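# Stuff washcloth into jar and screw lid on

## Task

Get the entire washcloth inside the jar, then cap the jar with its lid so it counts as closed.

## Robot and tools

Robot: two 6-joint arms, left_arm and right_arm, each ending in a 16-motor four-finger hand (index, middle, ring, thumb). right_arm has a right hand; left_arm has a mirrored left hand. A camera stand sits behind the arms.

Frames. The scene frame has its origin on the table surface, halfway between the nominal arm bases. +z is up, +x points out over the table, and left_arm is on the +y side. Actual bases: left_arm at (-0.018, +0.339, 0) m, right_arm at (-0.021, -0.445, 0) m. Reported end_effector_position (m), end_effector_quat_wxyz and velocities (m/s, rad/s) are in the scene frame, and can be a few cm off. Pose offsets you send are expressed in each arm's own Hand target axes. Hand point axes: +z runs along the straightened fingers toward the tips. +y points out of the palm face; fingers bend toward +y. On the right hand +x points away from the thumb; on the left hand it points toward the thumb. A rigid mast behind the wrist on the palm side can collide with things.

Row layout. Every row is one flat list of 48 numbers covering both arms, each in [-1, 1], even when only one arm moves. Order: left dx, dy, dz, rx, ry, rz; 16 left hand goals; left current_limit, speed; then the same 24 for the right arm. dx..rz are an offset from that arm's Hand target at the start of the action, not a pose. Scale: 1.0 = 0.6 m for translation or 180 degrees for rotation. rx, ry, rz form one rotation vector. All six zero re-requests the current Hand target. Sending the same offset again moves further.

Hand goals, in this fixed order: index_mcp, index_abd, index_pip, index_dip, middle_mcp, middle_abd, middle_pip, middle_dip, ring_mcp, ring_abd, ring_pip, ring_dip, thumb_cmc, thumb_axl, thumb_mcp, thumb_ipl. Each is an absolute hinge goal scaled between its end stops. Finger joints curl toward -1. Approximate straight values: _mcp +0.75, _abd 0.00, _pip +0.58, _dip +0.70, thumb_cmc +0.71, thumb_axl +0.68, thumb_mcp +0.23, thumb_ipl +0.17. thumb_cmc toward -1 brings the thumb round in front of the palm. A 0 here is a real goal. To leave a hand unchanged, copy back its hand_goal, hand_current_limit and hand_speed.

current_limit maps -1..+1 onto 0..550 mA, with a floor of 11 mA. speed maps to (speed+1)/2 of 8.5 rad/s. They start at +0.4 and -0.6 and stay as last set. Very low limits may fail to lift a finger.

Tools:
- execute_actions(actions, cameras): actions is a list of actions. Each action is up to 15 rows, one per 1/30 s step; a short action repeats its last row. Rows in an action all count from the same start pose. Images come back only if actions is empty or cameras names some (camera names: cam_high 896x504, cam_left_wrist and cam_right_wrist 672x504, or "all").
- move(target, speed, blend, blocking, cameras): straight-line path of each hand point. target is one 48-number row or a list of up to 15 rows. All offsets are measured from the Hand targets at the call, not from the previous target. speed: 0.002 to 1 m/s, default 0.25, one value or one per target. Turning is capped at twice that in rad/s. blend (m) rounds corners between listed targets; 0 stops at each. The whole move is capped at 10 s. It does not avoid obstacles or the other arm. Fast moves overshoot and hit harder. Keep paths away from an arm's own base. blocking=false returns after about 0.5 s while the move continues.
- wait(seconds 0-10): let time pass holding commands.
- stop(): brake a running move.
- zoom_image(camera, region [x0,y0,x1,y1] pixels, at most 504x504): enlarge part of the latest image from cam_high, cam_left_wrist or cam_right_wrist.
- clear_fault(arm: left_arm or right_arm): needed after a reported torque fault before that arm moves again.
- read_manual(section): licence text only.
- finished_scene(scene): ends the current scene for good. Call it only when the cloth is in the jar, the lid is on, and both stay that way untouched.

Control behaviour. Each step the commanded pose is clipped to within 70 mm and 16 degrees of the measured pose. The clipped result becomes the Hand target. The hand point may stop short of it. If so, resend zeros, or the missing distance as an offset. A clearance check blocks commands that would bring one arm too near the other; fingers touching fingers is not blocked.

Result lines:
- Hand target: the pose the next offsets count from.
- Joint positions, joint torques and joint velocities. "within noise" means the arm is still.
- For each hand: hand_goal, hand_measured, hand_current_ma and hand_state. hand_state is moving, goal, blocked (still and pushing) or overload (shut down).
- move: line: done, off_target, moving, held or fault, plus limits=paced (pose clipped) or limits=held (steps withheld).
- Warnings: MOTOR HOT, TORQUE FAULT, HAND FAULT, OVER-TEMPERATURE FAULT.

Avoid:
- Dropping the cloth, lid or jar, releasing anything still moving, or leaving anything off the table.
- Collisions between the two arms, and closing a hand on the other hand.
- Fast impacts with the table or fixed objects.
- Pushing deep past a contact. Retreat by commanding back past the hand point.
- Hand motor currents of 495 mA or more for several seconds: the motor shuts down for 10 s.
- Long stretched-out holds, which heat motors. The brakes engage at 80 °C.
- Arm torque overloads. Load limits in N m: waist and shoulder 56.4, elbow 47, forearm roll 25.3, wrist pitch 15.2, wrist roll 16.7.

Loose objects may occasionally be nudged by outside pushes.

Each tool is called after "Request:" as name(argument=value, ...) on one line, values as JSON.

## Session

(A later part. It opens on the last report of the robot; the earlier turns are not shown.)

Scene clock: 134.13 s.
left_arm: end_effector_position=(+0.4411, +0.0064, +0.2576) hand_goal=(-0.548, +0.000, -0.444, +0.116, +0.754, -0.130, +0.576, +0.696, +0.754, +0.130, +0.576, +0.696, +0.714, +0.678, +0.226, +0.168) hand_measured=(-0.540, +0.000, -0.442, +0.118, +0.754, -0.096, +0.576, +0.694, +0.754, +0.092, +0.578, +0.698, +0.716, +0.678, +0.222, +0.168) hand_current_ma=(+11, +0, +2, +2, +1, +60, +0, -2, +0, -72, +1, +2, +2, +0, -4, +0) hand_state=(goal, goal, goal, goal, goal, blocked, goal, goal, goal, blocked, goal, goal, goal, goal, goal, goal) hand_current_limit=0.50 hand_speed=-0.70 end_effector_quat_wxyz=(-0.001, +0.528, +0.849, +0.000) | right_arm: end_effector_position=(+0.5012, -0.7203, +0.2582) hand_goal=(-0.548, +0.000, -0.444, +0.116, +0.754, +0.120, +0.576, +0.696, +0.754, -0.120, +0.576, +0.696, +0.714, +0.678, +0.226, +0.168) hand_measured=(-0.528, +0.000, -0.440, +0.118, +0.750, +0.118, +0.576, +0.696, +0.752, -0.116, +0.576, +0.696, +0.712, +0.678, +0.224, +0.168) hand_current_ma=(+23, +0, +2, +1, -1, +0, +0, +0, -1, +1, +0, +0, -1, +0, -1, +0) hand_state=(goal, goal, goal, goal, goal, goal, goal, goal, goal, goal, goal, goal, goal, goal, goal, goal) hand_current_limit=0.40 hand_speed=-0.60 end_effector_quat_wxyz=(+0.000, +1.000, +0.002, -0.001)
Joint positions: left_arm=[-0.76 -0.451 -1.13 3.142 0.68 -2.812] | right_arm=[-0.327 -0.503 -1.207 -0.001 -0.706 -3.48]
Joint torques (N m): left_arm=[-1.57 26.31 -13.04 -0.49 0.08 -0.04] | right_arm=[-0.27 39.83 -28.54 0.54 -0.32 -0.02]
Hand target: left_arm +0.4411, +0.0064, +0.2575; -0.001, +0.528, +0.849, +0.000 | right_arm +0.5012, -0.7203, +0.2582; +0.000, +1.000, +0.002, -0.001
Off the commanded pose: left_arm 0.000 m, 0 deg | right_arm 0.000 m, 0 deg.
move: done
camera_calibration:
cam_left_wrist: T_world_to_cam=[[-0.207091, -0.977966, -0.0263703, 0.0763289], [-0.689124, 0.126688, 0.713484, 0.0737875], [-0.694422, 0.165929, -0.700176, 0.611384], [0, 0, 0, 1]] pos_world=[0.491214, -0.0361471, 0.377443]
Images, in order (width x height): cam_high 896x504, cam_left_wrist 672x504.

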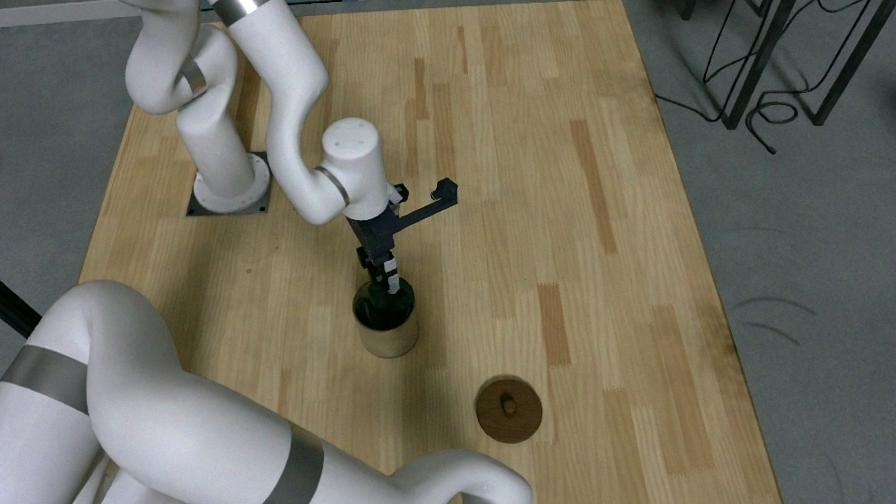

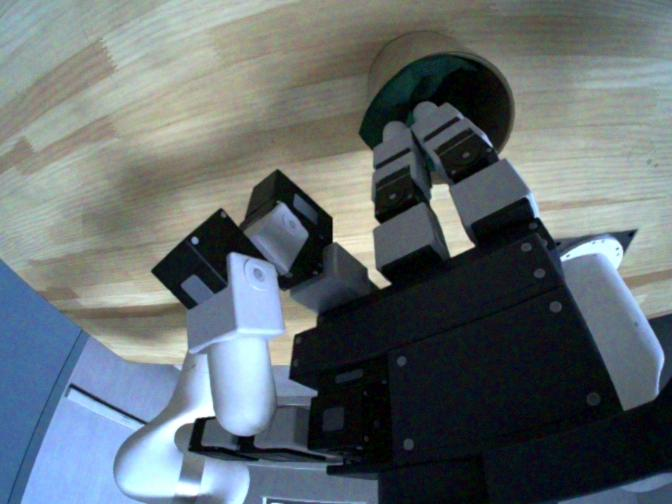

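Request:
move(target=[0,0,0.09,0,0,0,-0.548,0,-0.445,0.116,0.754,-0.13,0.576,0.696,0.754,0.13,0.576,0.696,0.714,0.678,0.226,0.168,0.5,-0.7,0,0,0,0,0,0,-0.548,0,-0.445,0.116,0.754,0.12,0.576,0.696,0.754,-0.12,0.576,0.696,0.714,0.678,0.226,0.168,0.4,-0.6], speed=0.08, cameras=["cam_high","cam_left_wrist"])

Request:
zoom_image(camera="cam_left_wrist", region=[320, 0, 600, 210])

Request:
zoom_image(camera="cam_high", region=[320, 230, 460, 370])

Scene clock: 136.30 s.
left_arm: end_effector_position=(+0.4410, +0.0065, +0.2035) hand_goal=(-0.548, +0.000, -0.444, +0.116, +0.754, -0.130, +0.576, +0.696, +0.754, +0.130, +0.576, +0.696, +0.714, +0.678, +0.226, +0.168) hand_measured=(-0.540, +0.000, -0.442, +0.118, +0.766, -0.096, +0.578, +0.694, +0.762, +0.096, +0.582, +0.698, +0.716, +0.678, +0.222, +0.168) hand_current_ma=(+12, +0, +2, +2, +19, +63, +2, -3, +10, -64, +7, +2, +1, +0, -5, +0) hand_state=(goal, goal, goal, goal, goal, blocked, goal, goal, goal, blocked, goal, goal, goal, goal, goal, goal) hand_current_limit=0.50 hand_speed=-0.70 end_effector_quat_wxyz=(-0.001, +0.528, +0.849, +0.000) | right_arm: end_effector_position=(+0.5012, -0.7203, +0.2582) hand_goal=(-0.548, +0.000, -0.444, +0.116, +0.754, +0.120, +0.576, +0.696, +0.754, -0.120, +0.576, +0.696, +0.714, +0.678, +0.226, +0.168) hand_measured=(-0.528, +0.000, -0.440, +0.118, +0.750, +0.118, +0.576, +0.696, +0.752, -0.116, +0.576, +0.696, +0.712, +0.678, +0.224, +0.168) hand_current_ma=(+23, +0, +2, +1, -1, +0, +0, +0, -1, +1, +0, +0, -1, +0, -1, +0) hand_state=(goal, goal, goal, goal, goal, goal, goal, goal, goal, goal, goal, goal, goal, goal, goal, goal) hand_current_limit=0.40 hand_speed=-0.60 end_effector_quat_wxyz=(+0.000, +1.000, +0.002, -0.001)
Joint positions: left_arm=[-0.76 -0.53 -1.103 3.142 0.574 -2.813] | right_arm=[-0.327 -0.503 -1.207 -0.001 -0.706 -3.48]
Joint torques (N m): left_arm=[1.36 26.08 -12.39 -0.41 -0.47 0.05] | right_arm=[-0.57 39.95 -28.46 0.4 -0.37 0.03]
Hand target: left_arm +0.4410, +0.0064, +0.2035; -0.001, +0.528, +0.849, +0.000 | right_arm +0.5012, -0.7203, +0.2582; +0.000, +1.000, +0.002, -0.001
Off the commanded pose: left_arm 0.000 m, 0 deg | right_arm 0.000 m, 0 deg.
move: done
camera_calibration:
cam_left_wrist: T_world_to_cam=[[-0.207013, -0.977981, -0.0264261, 0.0749582], [-0.689047, 0.126572, 0.713579, 0.112232], [-0.694522, 0.165929, -0.700077, 0.573436], [0, 0, 0, 1]] pos_world=[0.491114, -0.0360473, 0.323343]
Images, in order (width x height): cam_high 896x504, cam_left_wrist 672x504.

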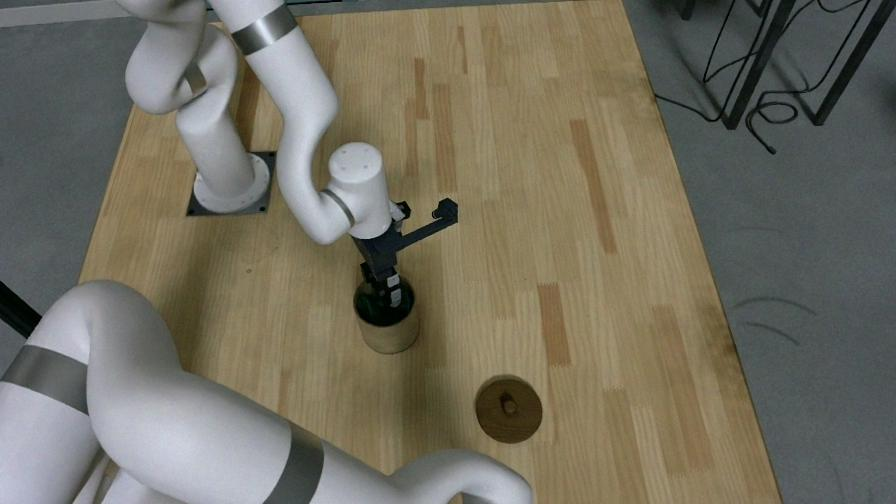

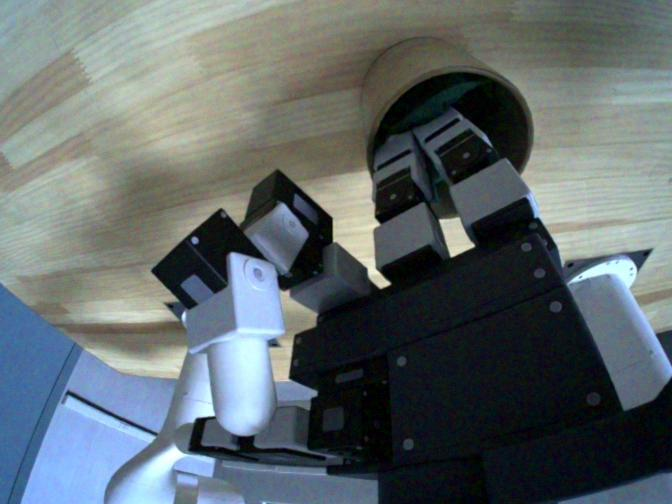

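Scaled by 1.800 from the camera's 672x504 image, which has a finer 960x720 frame.

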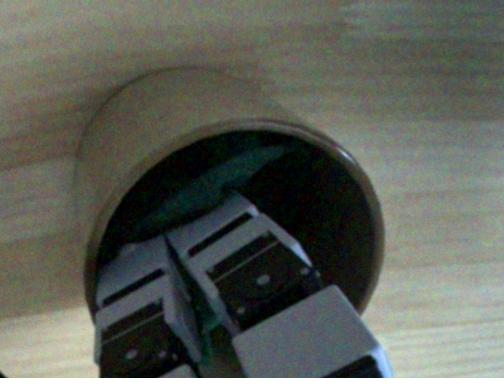

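Scaled by 3.600.

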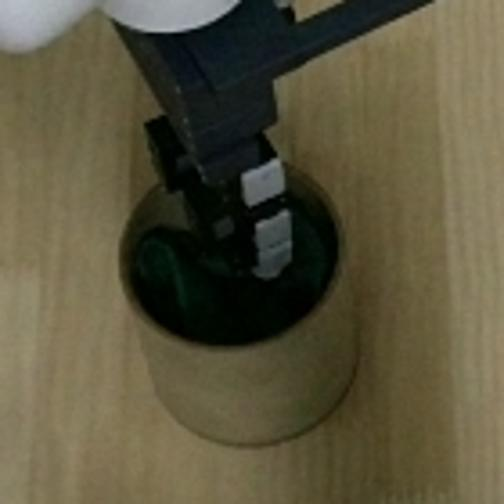

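Request:
move(target=[0,0,-0.2,0,0,0,-0.548,0,-0.445,0.116,0.754,-0.13,0.576,0.696,0.754,0.13,0.576,0.696,0.714,0.678,0.226,0.168,0.5,-0.7,0,0,0,0,0,0,-0.548,0,-0.445,0.116,0.754,0.12,0.576,0.696,0.754,-0.12,0.576,0.696,0.714,0.678,0.226,0.168,0.4,-0.6], speed=0.12, cameras=["cam_high","cam_left_wrist"])

Request:
zoom_image(camera="cam_left_wrist", region=[320, 0, 600, 210])

Request:
zoom_image(camera="cam_high", region=[320, 230, 460, 370])

Scene clock: 138.60 s.
left_arm: end_effector_position=(+0.4411, +0.0063, +0.3235) hand_goal=(-0.548, +0.000, -0.444, +0.116, +0.754, -0.130, +0.576, +0.696, +0.754, +0.130, +0.576, +0.696, +0.714, +0.678, +0.226, +0.168) hand_measured=(-0.540, +0.000, -0.442, +0.118, +0.756, -0.096, +0.578, +0.694, +0.754, +0.096, +0.578, +0.698, +0.716, +0.678, +0.222, +0.168) hand_current_ma=(+12, +0, +2, +2, +2, +63, +2, -2, +0, -64, +2, +2, +1, +0, -5, +0) hand_state=(goal, goal, goal, goal, goal, blocked, goal, goal, goal, blocked, goal, goal, goal, goal, goal, goal) hand_current_limit=0.50 hand_speed=-0.70 end_effector_quat_wxyz=(-0.001, +0.528, +0.849, +0.000) | right_arm: end_effector_position=(+0.5012, -0.7203, +0.2582) hand_goal=(-0.548, +0.000, -0.444, +0.116, +0.754, +0.120, +0.576, +0.696, +0.754, -0.120, +0.576, +0.696, +0.714, +0.678, +0.226, +0.168) hand_measured=(-0.528, +0.000, -0.440, +0.118, +0.750, +0.118, +0.576, +0.696, +0.752, -0.116, +0.576, +0.696, +0.712, +0.678, +0.224, +0.168) hand_current_ma=(+23, +0, +2, +1, -1, +0, +0, +0, -1, +1, +0, +0, -1, +0, -1, +0) hand_state=(goal, goal, goal, goal, goal, goal, goal, goal, goal, goal, goal, goal, goal, goal, goal, goal) hand_current_limit=0.40 hand_speed=-0.60 end_effector_quat_wxyz=(+0.000, +1.000, +0.002, -0.001)
Joint positions: left_arm=[-0.76 -0.372 -1.185 3.142 0.814 -2.812] | right_arm=[-0.327 -0.503 -1.207 -0.001 -0.706 -3.48]
Joint torques (N m): left_arm=[-1.54 27.22 -13.24 -1.26 0.19 0.29] | right_arm=[0.32 40.2 -28.21 0.38 -0.35 -0.01]
Hand target: left_arm +0.4411, +0.0063, +0.3235; -0.001, +0.528, +0.849, +0.000 | right_arm +0.5012, -0.7203, +0.2582; +0.000, +1.000, +0.002, -0.001
Off the commanded pose: left_arm 0.000 m, 0 deg | right_arm 0.000 m, 0 deg.
move: done
camera_calibration:
cam_left_wrist: T_world_to_cam=[[-0.207027, -0.977978, -0.0264376, 0.0779664], [-0.689144, 0.126596, 0.71348, 0.0267895], [-0.694421, 0.165929, -0.700176, 0.657542], [0, 0, 0, 1]] pos_world=[0.491214, -0.0362472, 0.443343]
Images, in order (width x height): cam_high 896x504, cam_left_wrist 672x504.

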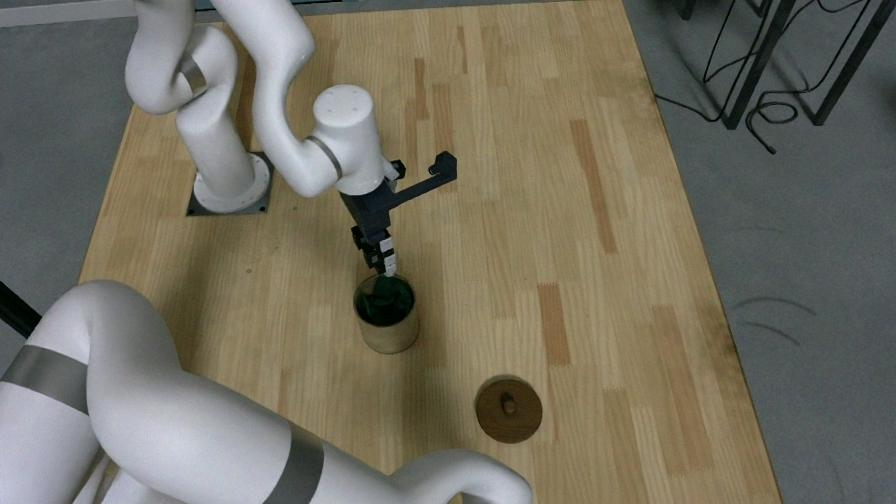

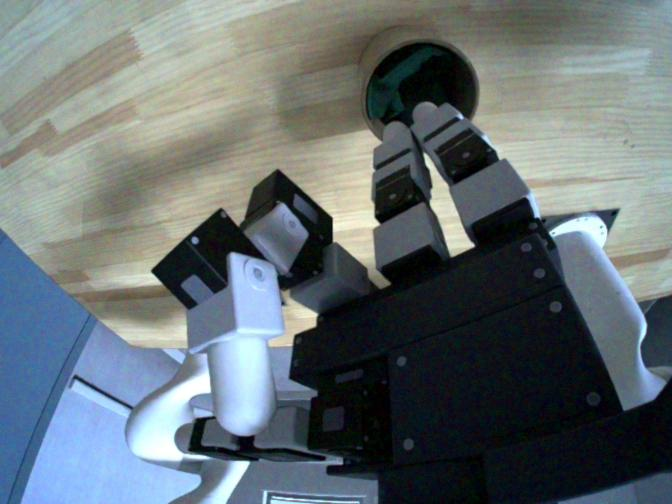

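Scaled by 1.800 from the camera's 672x504 image, which has a finer 960x720 frame.

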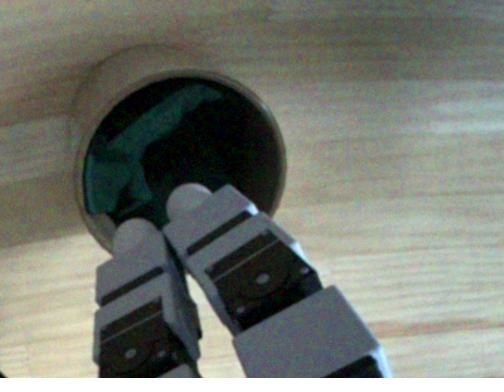

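Scaled by 3.600.

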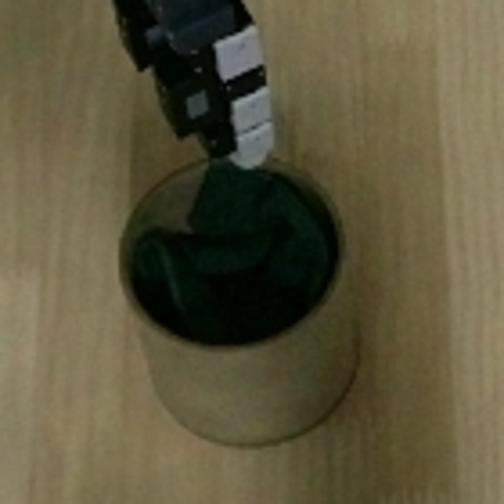

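Request:
move(target=[[0.0249,-0.0139,0,0,0,0,-0.548,0,-0.445,0.116,0.754,-0.13,0.576,0.696,0.754,0.13,0.576,0.696,0.714,0.678,0.226,0.168,0.5,-0.7,0,0,0,0,0,0,-0.548,0,-0.445,0.116,0.754,0.12,0.576,0.696,0.754,-0.12,0.576,0.696,0.714,0.678,0.226,0.168,0.4,-0.6],[0.0249,-0.0139,0.18,0,0,0,-0.548,0,-0.445,0.116,0.754,-0.13,0.576,0.696,0.754,0.13,0.576,0.696,0.714,0.678,0.226,0.168,0.5,-0.7,0,0,0,0,0,0,-0.548,0,-0.445,0.116,0.754,0.12,0.576,0.696,0.754,-0.12,0.576,0.696,0.714,0.678,0.226,0.168,0.4,-0.6]], speed=[0.12,0.12], blend=[0.005,0], cameras=["cam_high","cam_left_wrist"])

Request:
zoom_image(camera="cam_left_wrist", region=[320, 0, 600, 210])

Request:
zoom_image(camera="cam_high", region=[320, 230, 460, 370])

Scene clock: 143.40 s.
left_arm: end_effector_position=(+0.4271, +0.0159, +0.2163) hand_goal=(-0.548, +0.000, -0.444, +0.116, +0.754, -0.130, +0.576, +0.696, +0.754, +0.130, +0.576, +0.696, +0.714, +0.678, +0.226, +0.168) hand_measured=(-0.540, +0.000, -0.442, +0.118, +0.754, -0.034, +0.582, +0.698, +0.756, +0.126, +0.578, +0.698, +0.716, +0.678, +0.222, +0.168) hand_current_ma=(+12, +0, +2, +2, +0, +257, +7, +1, +2, -3, +2, +2, +1, +0, -5, +0) hand_state=(goal, goal, goal, goal, goal, blocked, goal, goal, goal, goal, goal, goal, goal, goal, goal, goal) hand_current_limit=0.50 hand_speed=-0.70 end_effector_quat_wxyz=(+0.000, +0.528, +0.849, +0.000) | right_arm: end_effector_position=(+0.5012, -0.7203, +0.2582) hand_goal=(-0.548, +0.000, -0.444, +0.116, +0.754, +0.120, +0.576, +0.696, +0.754, -0.120, +0.576, +0.696, +0.714, +0.678, +0.226, +0.168) hand_measured=(-0.528, +0.000, -0.440, +0.118, +0.750, +0.118, +0.576, +0.696, +0.752, -0.116, +0.576, +0.696, +0.712, +0.678, +0.224, +0.168) hand_current_ma=(+23, +0, +2, +1, -1, +0, +0, +0, -1, +1, +0, +0, -1, +0, -1, +0) hand_state=(goal, goal, goal, goal, goal, goal, goal, goal, goal, goal, goal, goal, goal, goal, goal, goal) hand_current_limit=0.40 hand_speed=-0.60 end_effector_quat_wxyz=(+0.000, +1.000, +0.002, -0.001)
Joint positions: left_arm=[-0.765 -0.476 -1.055 3.142 0.579 -2.818] | right_arm=[-0.327 -0.503 -1.207 -0.001 -0.706 -3.48]
Joint torques (N m): left_arm=[3.3 -8.63 9.56 -1.11 -0.51 -0.25] | right_arm=[0.15 39.45 -28.36 0.27 -0.29 -0.01]
Hand target: left_arm +0.4269, +0.0161, +0.2156; -0.001, +0.528, +0.849, +0.000 | right_arm +0.5012, -0.7203, +0.2582; +0.000, +1.000, +0.002, -0.001
Off the commanded pose: left_arm 0.001 m, 0 deg | right_arm 0.000 m, 0 deg.
move: done
camera_calibration:
cam_left_wrist: T_world_to_cam=[[-0.207057, -0.977994, -0.0256054, 0.0815341], [-0.689855, 0.127395, 0.712651, 0.0928885], [-0.693706, 0.165223, -0.701052, 0.571067], [0, 0, 0, 1]] pos_world=[0.477114, -0.0264472, 0.336238]
Images, in order (width x height): cam_high 896x504, cam_left_wrist 672x504.

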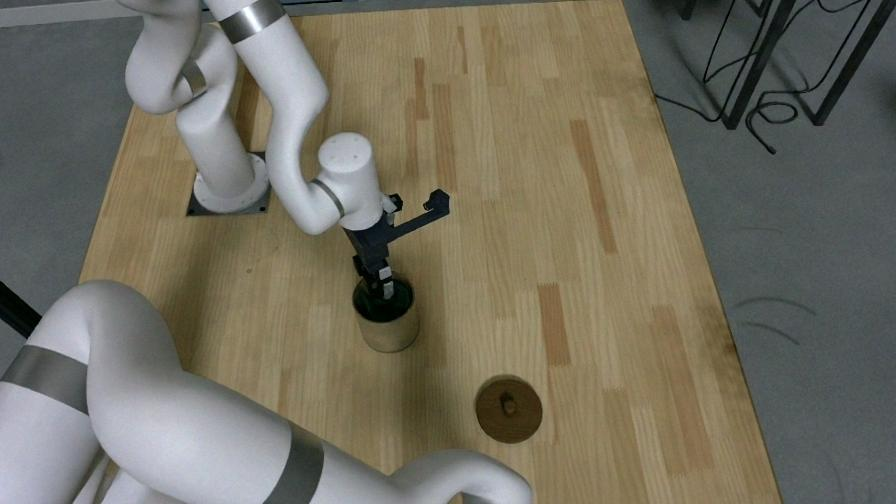

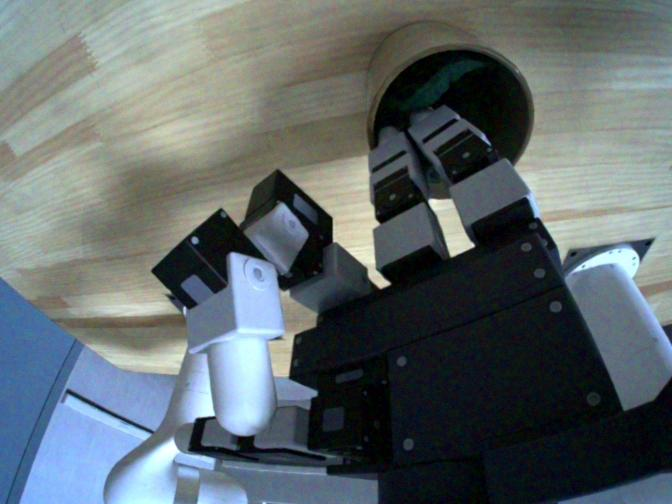

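Scaled by 1.800 from the camera's 672x504 image, which has a finer 960x720 frame.

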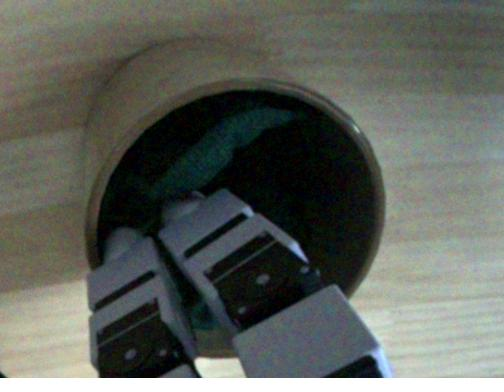

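Scaled by 3.600.

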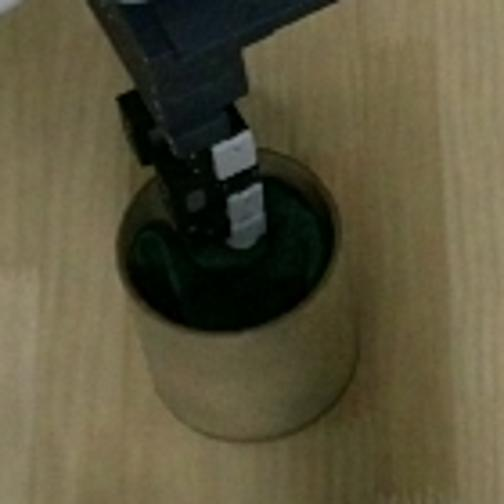

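Request:
move(target=[0,0,-0.18,0,0,0,-0.548,0,-0.445,0.116,0.754,-0.13,0.576,0.696,0.754,0.13,0.576,0.696,0.714,0.678,0.226,0.168,0.5,-0.7,0,0,0,0,0,0,-0.548,0,-0.445,0.116,0.754,0.12,0.576,0.696,0.754,-0.12,0.576,0.696,0.714,0.678,0.226,0.168,0.4,-0.6], speed=0.1, cameras=["cam_high","cam_left_wrist"])

Request:
zoom_image(camera="cam_left_wrist", region=[320, 0, 600, 210])

Request:
zoom_image(camera="cam_high", region=[320, 230, 460, 370])

Scene clock: 145.90 s.
left_arm: end_effector_position=(+0.4270, +0.0160, +0.3235) hand_goal=(-0.548, +0.000, -0.444, +0.116, +0.754, -0.130, +0.576, +0.696, +0.754, +0.130, +0.576, +0.696, +0.714, +0.678, +0.226, +0.168) hand_measured=(-0.540, +0.000, -0.442, +0.118, +0.756, -0.092, +0.580, +0.698, +0.754, +0.100, +0.578, +0.698, +0.716, +0.678, +0.222, +0.168) hand_current_ma=(+12, +0, +2, +2, +2, +74, +3, +1, +1, -54, +2, +2, +1, +0, -5, +0) hand_state=(goal, goal, goal, goal, goal, blocked, goal, goal, goal, blocked, goal, goal, goal, goal, goal, goal) hand_current_limit=0.50 hand_speed=-0.70 end_effector_quat_wxyz=(-0.001, +0.528, +0.849, +0.000) | right_arm: end_effector_position=(+0.5012, -0.7203, +0.2582) hand_goal=(-0.548, +0.000, -0.444, +0.116, +0.754, +0.120, +0.576, +0.696, +0.754, -0.120, +0.576, +0.696, +0.714, +0.678, +0.226, +0.168) hand_measured=(-0.528, +0.000, -0.440, +0.118, +0.750, +0.118, +0.576, +0.696, +0.752, -0.116, +0.576, +0.696, +0.712, +0.678, +0.224, +0.168) hand_current_ma=(+23, +0, +2, +1, -1, +0, +0, +0, -1, +1, +0, +0, -1, +0, -1, +0) hand_state=(goal, goal, goal, goal, goal, goal, goal, goal, goal, goal, goal, goal, goal, goal, goal, goal) hand_current_limit=0.40 hand_speed=-0.60 end_effector_quat_wxyz=(+0.000, +1.000, +0.002, -0.001)
Joint positions: left_arm=[-0.766 -0.333 -1.133 3.142 0.801 -2.818] | right_arm=[-0.327 -0.503 -1.207 -0.001 -0.706 -3.48]
Joint torques (N m): left_arm=[-1.04 27.62 -13.8 -1 0.25 0.26] | right_arm=[-0.1 40.03 -28.42 0.67 -0.38 -0.02]
Hand target: left_arm +0.4270, +0.0160, +0.3236; -0.001, +0.528, +0.849, +0.000 | right_arm +0.5012, -0.7203, +0.2582; +0.000, +1.000, +0.002, -0.001
Off the commanded pose: left_arm 0.000 m, 0 deg | right_arm 0.000 m, 0 deg.
move: done
camera_calibration:
cam_left_wrist: T_world_to_cam=[[-0.207027, -0.977978, -0.0264376, 0.0845337], [-0.689144, 0.126596, 0.71348, 0.0158446], [-0.694421, 0.165929, -0.700176, 0.646141], [0, 0, 0, 1]] pos_world=[0.477114, -0.0265472, 0.443343]
Images, in order (width x height): cam_high 896x504, cam_left_wrist 672x504.

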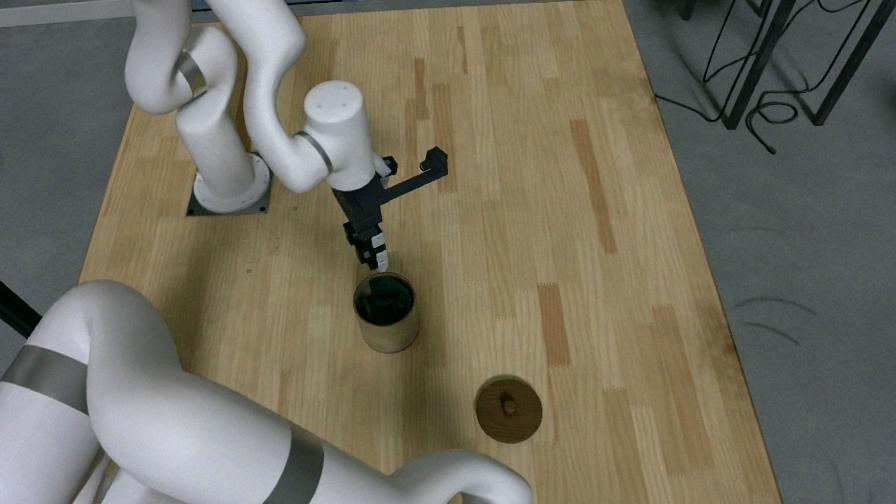

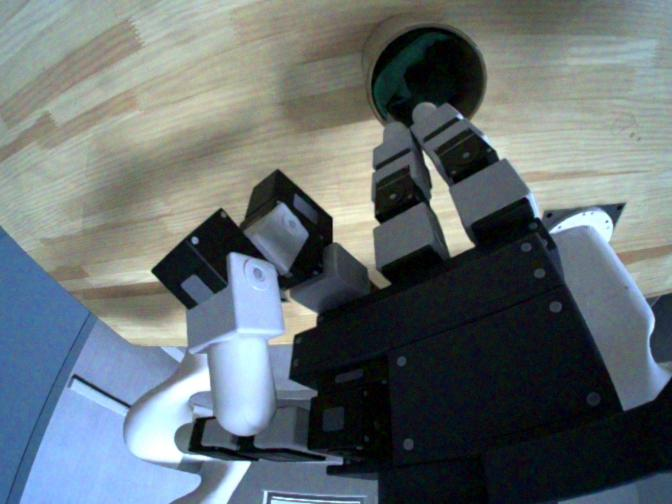

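Scaled by 1.800 from the camera's 672x504 image, which has a finer 960x720 frame.

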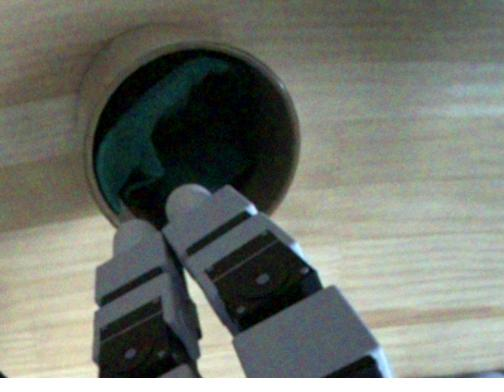

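Scaled by 3.600.

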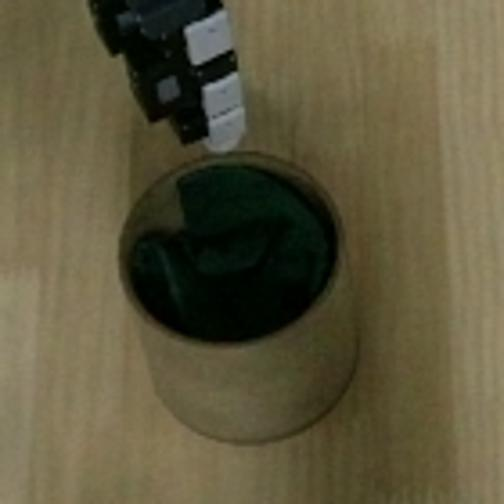

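Request:
zoom_image(camera="cam_high", region=[345, 262, 425, 336])

Request:
zoom_image(camera="cam_left_wrist", region=[350, 0, 500, 130])

Scaled by 6.300.

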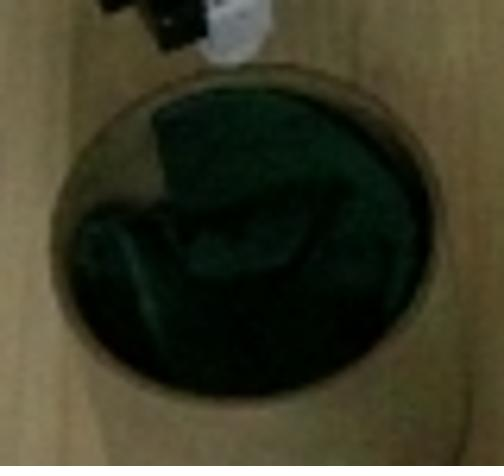

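Scaled by 3.360 from the camera's 672x504 image, which has a finer 960x720 frame.

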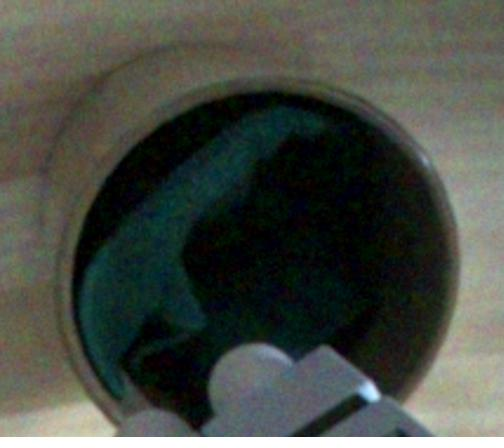

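Request:
move(target=[[0,0.015,0,0,0,0,-0.548,0,-0.445,0.116,0.754,-0.13,0.576,0.696,0.754,0.13,0.576,0.696,0.714,0.678,0.226,0.168,0.5,-0.7,0,0,0,0,0,0,-0.548,0,-0.445,0.116,0.754,0.12,0.576,0.696,0.754,-0.12,0.576,0.696,0.714,0.678,0.226,0.168,0.4,-0.6],[0,0.015,0.1667,0,0,0,-0.548,0,-0.445,0.116,0.754,-0.13,0.576,0.696,0.754,0.13,0.576,0.696,0.714,0.678,0.226,0.168,0.5,-0.7,0,0,0,0,0,0,-0.548,0,-0.445,0.116,0.754,0.12,0.576,0.696,0.754,-0.12,0.576,0.696,0.714,0.678,0.226,0.168,0.4,-0.6]], speed=[0.12,0.1], blend=[0.003,0], cameras=["cam_high","cam_left_wrist"])

Request:
zoom_image(camera="cam_high", region=[345, 262, 425, 336])

Request:
zoom_image(camera="cam_left_wrist", region=[350, 0, 550, 160])

Scene clock: 152.23 s.
left_arm: end_effector_position=(+0.4350, +0.0201, +0.2236) hand_goal=(-0.548, +0.000, -0.444, +0.116, +0.754, -0.130, +0.576, +0.696, +0.754, +0.130, +0.576, +0.696, +0.714, +0.678, +0.226, +0.168) hand_measured=(-0.540, +0.000, -0.442, +0.118, +0.764, -0.110, +0.582, +0.698, +0.760, +0.084, +0.578, +0.698, +0.716, +0.678, +0.222, +0.168) hand_current_ma=(+12, +0, +2, +2, +15, +31, +5, +1, +9, -94, +2, +2, +1, +0, -5, +0) hand_state=(goal, goal, goal, goal, goal, blocked, goal, goal, goal, blocked, goal, goal, goal, goal, goal, goal) hand_current_limit=0.50 hand_speed=-0.70 end_effector_quat_wxyz=(+0.000, +0.528, +0.849, +0.000) | right_arm: end_effector_position=(+0.5012, -0.7203, +0.2582) hand_goal=(-0.548, +0.000, -0.444, +0.116, +0.754, +0.120, +0.576, +0.696, +0.754, -0.120, +0.576, +0.696, +0.714, +0.678, +0.226, +0.168) hand_measured=(-0.528, +0.000, -0.440, +0.118, +0.750, +0.118, +0.576, +0.696, +0.752, -0.116, +0.576, +0.696, +0.712, +0.678, +0.224, +0.168) hand_current_ma=(+23, +0, +2, +1, -1, +0, +0, +0, -1, +1, +0, +0, -1, +0, -1, +0) hand_state=(goal, goal, goal, goal, goal, goal, goal, goal, goal, goal, goal, goal, goal, goal, goal, goal) hand_current_limit=0.40 hand_speed=-0.60 end_effector_quat_wxyz=(+0.000, +1.000, +0.002, -0.001)
Joint positions: left_arm=[-0.75 -0.47 -1.067 3.142 0.598 -2.802] | right_arm=[-0.327 -0.503 -1.207 -0.001 -0.706 -3.48]
Joint torques (N m): left_arm=[4.53 25.29 -9.26 -0.19 0.16 -0.23] | right_arm=[0.2 39.46 -28.33 0.52 -0.4 -0.01]
Hand target: left_arm +0.4350, +0.0201, +0.2235; -0.001, +0.528, +0.849, +0.000 | right_arm +0.5012, -0.7203, +0.2582; +0.000, +1.000, +0.002, -0.001
Off the commanded pose: left_arm 0.000 m, 0 deg | right_arm 0.000 m, 0 deg.
move: done
camera_calibration:
cam_left_wrist: T_world_to_cam=[[-0.207091, -0.977966, -0.0263703, 0.0875672], [-0.689124, 0.126688, 0.713484, 0.0921067], [-0.694422, 0.165929, -0.700176, 0.581069], [0, 0, 0, 1]] pos_world=[0.485114, -0.0224471, 0.343443]
Images, in order (width x height): cam_high 896x504, cam_left_wrist 672x504.

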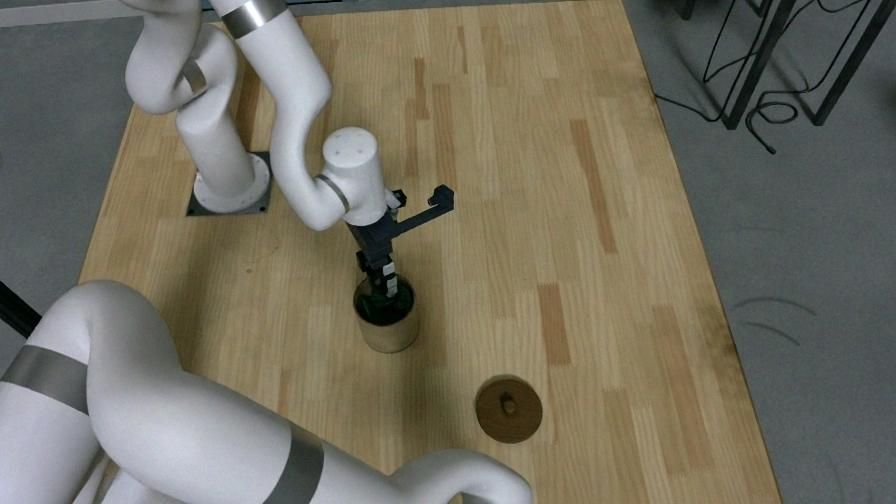

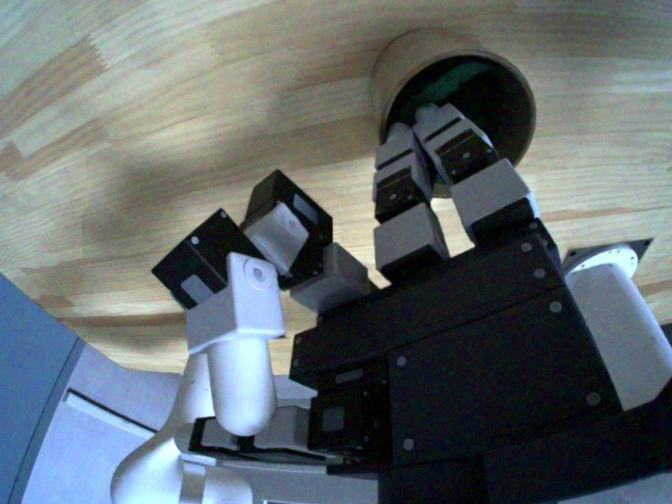

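Scaled by 6.300.

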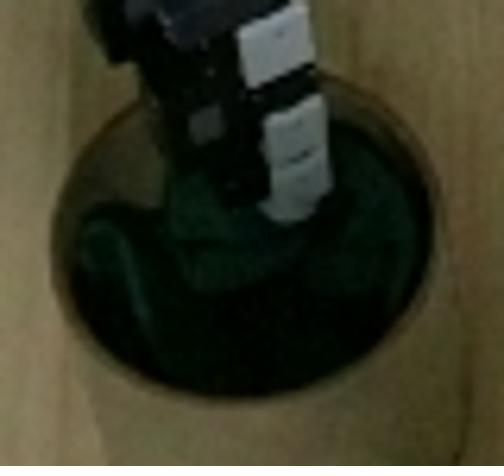

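Scaled by 2.520 from the camera's 672x504 image, which has a finer 960x720 frame.

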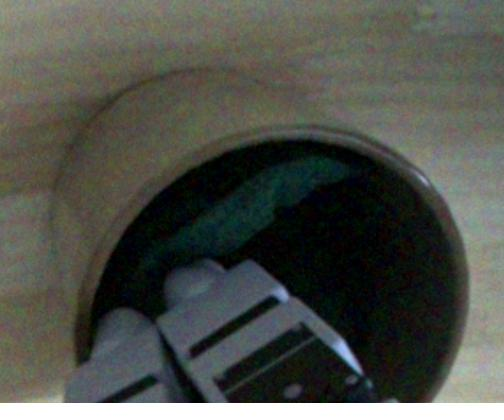

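Request:
move(target=[0,0,0.035,0,0,0,-0.548,0,-0.445,0.116,0.754,-0.13,0.576,0.696,0.754,0.13,0.576,0.696,0.714,0.678,0.226,0.168,0.5,-0.7,0,0,0,0,0,0,-0.548,0,-0.445,0.116,0.754,0.12,0.576,0.696,0.754,-0.12,0.576,0.696,0.714,0.678,0.226,0.168,0.4,-0.6], speed=0.08)

Request:
move(target=[0,0,-0.2,0,0,0,-0.548,0,-0.445,0.116,0.754,-0.13,0.576,0.696,0.754,0.13,0.576,0.696,0.714,0.678,0.226,0.168,0.5,-0.7,0,0,0,0,0,0,-0.548,0,-0.445,0.116,0.754,0.12,0.576,0.696,0.754,-0.12,0.576,0.696,0.714,0.678,0.226,0.168,0.4,-0.6], speed=0.12, cameras=["cam_high","cam_left_wrist"])

Request:
zoom_image(camera="cam_high", region=[345, 262, 425, 336])

Request:
zoom_image(camera="cam_left_wrist", region=[350, 0, 550, 160])

Scene clock: 154.23 s.
left_arm: end_effector_position=(+0.4350, +0.0202, +0.2026) hand_goal=(-0.548, +0.000, -0.444, +0.116, +0.754, -0.130, +0.576, +0.696, +0.754, +0.130, +0.576, +0.696, +0.714, +0.678, +0.226, +0.168) hand_measured=(-0.540, +0.000, -0.442, +0.118, +0.754, -0.098, +0.576, +0.688, +0.764, +0.092, +0.582, +0.698, +0.716, +0.678, +0.222, +0.168) hand_current_ma=(+12, +0, +2, +2, +0, +59, +0, -9, +15, -75, +6, +3, +1, +0, -6, +0) hand_state=(goal, goal, goal, goal, goal, blocked, goal, goal, goal, blocked, goal, goal, goal, goal, goal, goal) hand_current_limit=0.50 hand_speed=-0.70 end_effector_quat_wxyz=(-0.001, +0.528, +0.849, +0.000) | right_arm: end_effector_position=(+0.5012, -0.7203, +0.2582) hand_goal=(-0.548, +0.000, -0.444, +0.116, +0.754, +0.120, +0.576, +0.696, +0.754, -0.120, +0.576, +0.696, +0.714, +0.678, +0.226, +0.168) hand_measured=(-0.528, +0.000, -0.440, +0.118, +0.750, +0.118, +0.576, +0.696, +0.752, -0.116, +0.576, +0.696, +0.712, +0.678, +0.224, +0.168) hand_current_ma=(+23, +0, +2, +1, -1, +0, +0, +0, -1, +1, +0, +0, -1, +0, -1, +0) hand_state=(goal, goal, goal, goal, goal, goal, goal, goal, goal, goal, goal, goal, goal, goal, goal, goal) hand_current_limit=0.40 hand_speed=-0.60 end_effector_quat_wxyz=(+0.000, +1.000, +0.002, -0.001)
Joint positions: left_arm=[-0.75 -0.504 -1.059 3.142 0.556 -2.803] | right_arm=[-0.327 -0.503 -1.207 -0.001 -0.706 -3.48]
Joint torques (N m): left_arm=[1.48 27.01 -11.15 -0.81 -0.43 -0.14] | right_arm=[0.08 40.03 -28.14 0.23 -0.38 -0.05]
Hand target: left_arm +0.4350, +0.0201, +0.2025; -0.001, +0.528, +0.849, +0.000 | right_arm +0.5012, -0.7203, +0.2582; +0.000, +1.000, +0.002, -0.001
Off the commanded pose: left_arm 0.000 m, 0 deg | right_arm 0.000 m, 0 deg.
move: done

Scene clock: 155.70 s.
left_arm: end_effector_position=(+0.4351, +0.0200, +0.3225) hand_goal=(-0.548, +0.000, -0.444, +0.116, +0.754, -0.130, +0.576, +0.696, +0.754, +0.130, +0.576, +0.696, +0.714, +0.678, +0.226, +0.168) hand_measured=(-0.540, +0.000, -0.442, +0.118, +0.752, -0.098, +0.576, +0.692, +0.760, +0.092, +0.582, +0.698, +0.716, +0.678, +0.222, +0.168) hand_current_ma=(+12, +0, +2, +2, -1, +59, +0, -4, +9, -75, +6, +3, +1, +0, -6, +0) hand_state=(goal, goal, goal, goal, goal, blocked, goal, goal, goal, blocked, goal, goal, goal, goal, goal, goal) hand_current_limit=0.50 hand_speed=-0.70 end_effector_quat_wxyz=(-0.001, +0.528, +0.849, +0.000) | right_arm: end_effector_position=(+0.5012, -0.7203, +0.2582) hand_goal=(-0.548, +0.000, -0.444, +0.116, +0.754, +0.120, +0.576, +0.696, +0.754, -0.120, +0.576, +0.696, +0.714, +0.678, +0.226, +0.168) hand_measured=(-0.528, +0.000, -0.440, +0.118, +0.750, +0.118, +0.576, +0.696, +0.752, -0.116, +0.576, +0.696, +0.712, +0.678, +0.224, +0.168) hand_current_ma=(+23, +0, +2, +1, -1, +0, +0, +0, -1, +1, +0, +0, -1, +0, -1, +0) hand_state=(goal, goal, goal, goal, goal, goal, goal, goal, goal, goal, goal, goal, goal, goal, goal, goal) hand_current_limit=0.40 hand_speed=-0.60 end_effector_quat_wxyz=(+0.000, +1.000, +0.002, -0.001)
Joint positions: left_arm=[-0.75 -0.34 -1.141 3.142 0.801 -2.802] | right_arm=[-0.327 -0.503 -1.207 -0.001 -0.706 -3.48]
Joint torques (N m): left_arm=[-1.58 24.66 -13.3 -1.39 0.28 0.21] | right_arm=[0.99 40.63 -28.59 0.56 -0.41 -0.02]
Hand target: left_arm +0.4351, +0.0200, +0.3225; -0.001, +0.528, +0.849, +0.000 | right_arm +0.5012, -0.7203, +0.2582; +0.000, +1.000, +0.002, -0.001
Off the commanded pose: left_arm 0.000 m, 0 deg | right_arm 0.000 m, 0 deg.
move: done
camera_calibration:
cam_left_wrist: T_world_to_cam=[[-0.207027, -0.977978, -0.0264376, 0.0900961], [-0.689144, 0.126596, 0.71348, 0.0216337], [-0.694421, 0.165929, -0.700176, 0.650402], [0, 0, 0, 1]] pos_world=[0.485214, -0.0225472, 0.442343]
Images, in order (width x height): cam_high 896x504, cam_left_wrist 672x504.

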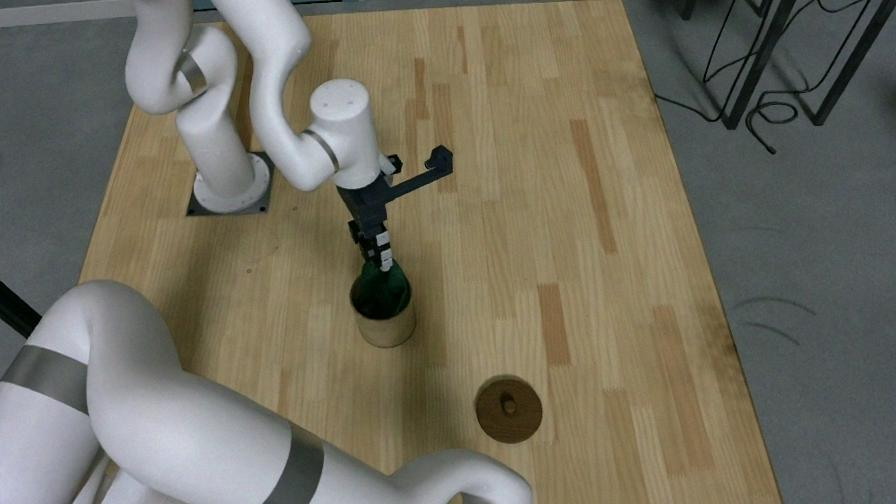

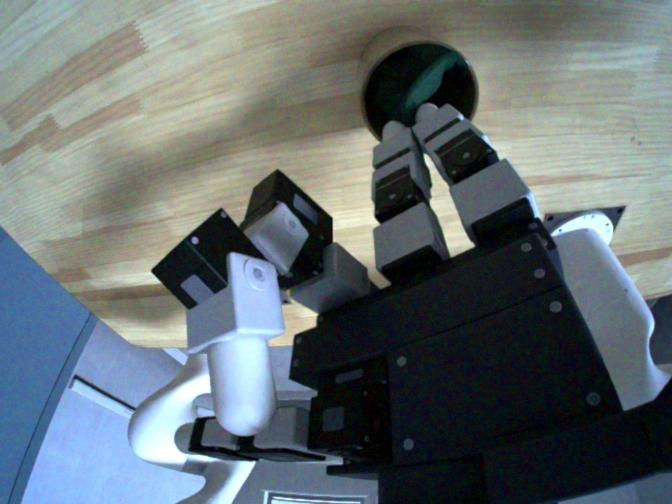

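Scaled by 6.300.

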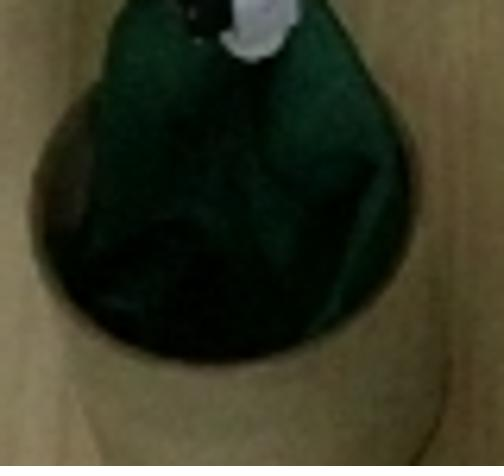

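Scaled by 2.520 from the camera's 672x504 image, which has a finer 960x720 frame.

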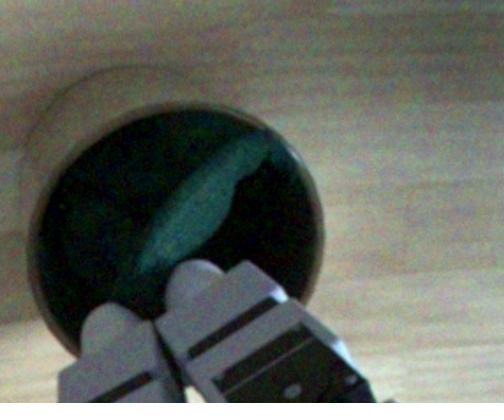

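Request:
move(target=[[-0.0255,-0.035,0,0,0,0,-0.548,0,-0.445,0.116,0.754,-0.22,0.576,0.696,0.754,0.22,0.576,0.696,0.714,0.678,0.226,0.168,0.5,-0.7,0,0,0,0,0,0,-0.548,0,-0.445,0.116,0.754,0.12,0.576,0.696,0.754,-0.12,0.576,0.696,0.714,0.678,0.226,0.168,0.4,-0.6],[-0.0255,-0.035,0.205,0,0,0,-0.548,0,-0.445,0.116,0.754,-0.22,0.576,0.696,0.754,0.22,0.576,0.696,0.714,0.678,0.226,0.168,0.5,-0.7,0,0,0,0,0,0,-0.548,0,-0.445,0.116,0.754,0.12,0.576,0.696,0.754,-0.12,0.576,0.696,0.714,0.678,0.226,0.168,0.4,-0.6]], speed=[0.1,0.12], blend=[0.005,0], cameras=["cam_high","cam_left_wrist"])

Request:
zoom_image(camera="cam_high", region=[340, 255, 430, 355])

Request:
zoom_image(camera="cam_left_wrist", region=[350, 0, 570, 200])

Scene clock: 159.47 s.
left_arm: end_effector_position=(+0.4229, -0.0029, +0.1996) hand_goal=(-0.548, +0.000, -0.444, +0.116, +0.754, -0.220, +0.576, +0.696, +0.754, +0.220, +0.576, +0.696, +0.714, +0.678, +0.226, +0.168) hand_measured=(-0.540, +0.000, -0.442, +0.118, +0.752, -0.104, +0.576, +0.694, +0.760, +0.096, +0.582, +0.698, +0.716, +0.678, +0.222, +0.168) hand_current_ma=(+12, +0, +2, +2, -1, +326, +0, -2, +9, -356, +6, +3, +1, +0, -6, +0) hand_state=(goal, goal, goal, goal, goal, blocked, goal, goal, goal, blocked, goal, goal, goal, goal, goal, goal) hand_current_limit=0.50 hand_speed=-0.70 end_effector_quat_wxyz=(-0.001, +0.528, +0.849, +0.000) | right_arm: end_effector_position=(+0.5012, -0.7203, +0.2582) hand_goal=(-0.548, +0.000, -0.444, +0.116, +0.754, +0.120, +0.576, +0.696, +0.754, -0.120, +0.576, +0.696, +0.714, +0.678, +0.226, +0.168) hand_measured=(-0.528, +0.000, -0.440, +0.118, +0.750, +0.118, +0.576, +0.696, +0.752, -0.116, +0.576, +0.696, +0.712, +0.678, +0.224, +0.168) hand_current_ma=(+23, +0, +2, +1, -1, +0, +0, +0, -1, +1, +0, +0, -1, +0, -1, +0) hand_state=(goal, goal, goal, goal, goal, goal, goal, goal, goal, goal, goal, goal, goal, goal, goal, goal) hand_current_limit=0.40 hand_speed=-0.60 end_effector_quat_wxyz=(+0.000, +1.000, +0.002, -0.001)
Joint positions: left_arm=[-0.795 -0.525 -1.083 3.142 0.559 -2.848] | right_arm=[-0.327 -0.503 -1.207 -0.001 -0.706 -3.48]
Joint torques (N m): left_arm=[4.37 26.04 -12.12 -1.17 -0.35 -0.12] | right_arm=[0.23 39.78 -28.47 0.39 -0.33 -0.12]
Hand target: left_arm +0.4229, -0.0029, +0.1995; -0.001, +0.528, +0.849, +0.000 | right_arm +0.5012, -0.7203, +0.2582; +0.000, +1.000, +0.002, -0.001
Off the commanded pose: left_arm 0.000 m, 0 deg | right_arm 0.000 m, 0 deg.
move: done
camera_calibration:
cam_left_wrist: T_world_to_cam=[[-0.207091, -0.977966, -0.0263703, 0.061956], [-0.689124, 0.126688, 0.713484, 0.103875], [-0.694422, 0.165929, -0.700176, 0.559748], [0, 0, 0, 1]] pos_world=[0.473114, -0.0454471, 0.319443]
Images, in order (width x height): cam_high 896x504, cam_left_wrist 672x504.

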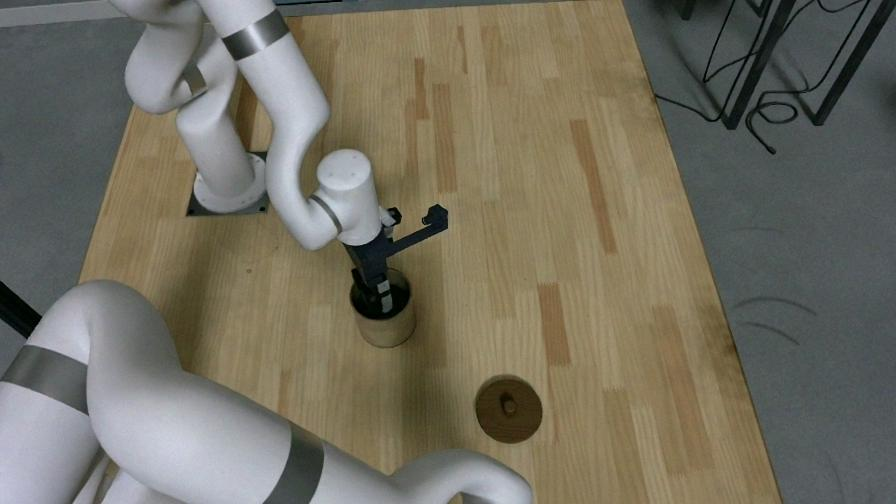

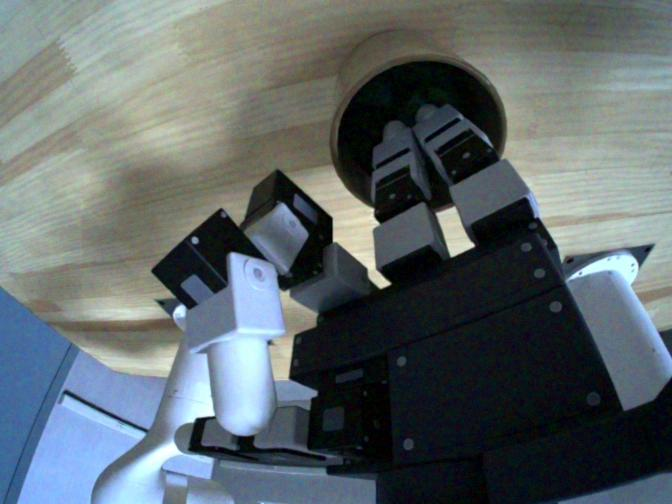

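Scaled by 5.040.

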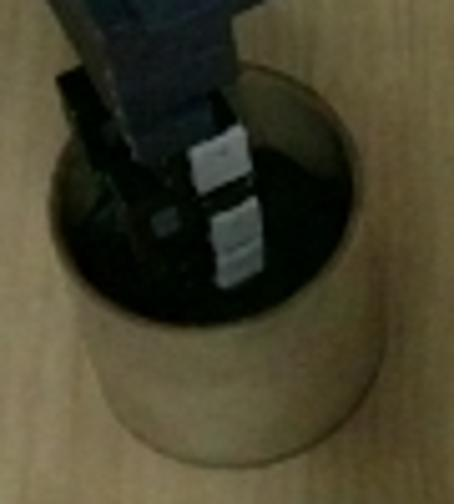

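Scaled by 2.291 from the camera's 672x504 image, which has a finer 960x720 frame.

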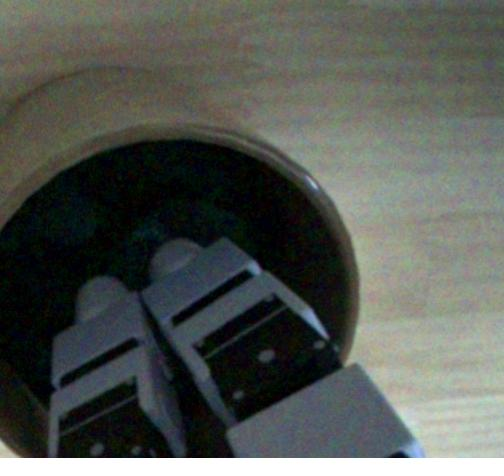

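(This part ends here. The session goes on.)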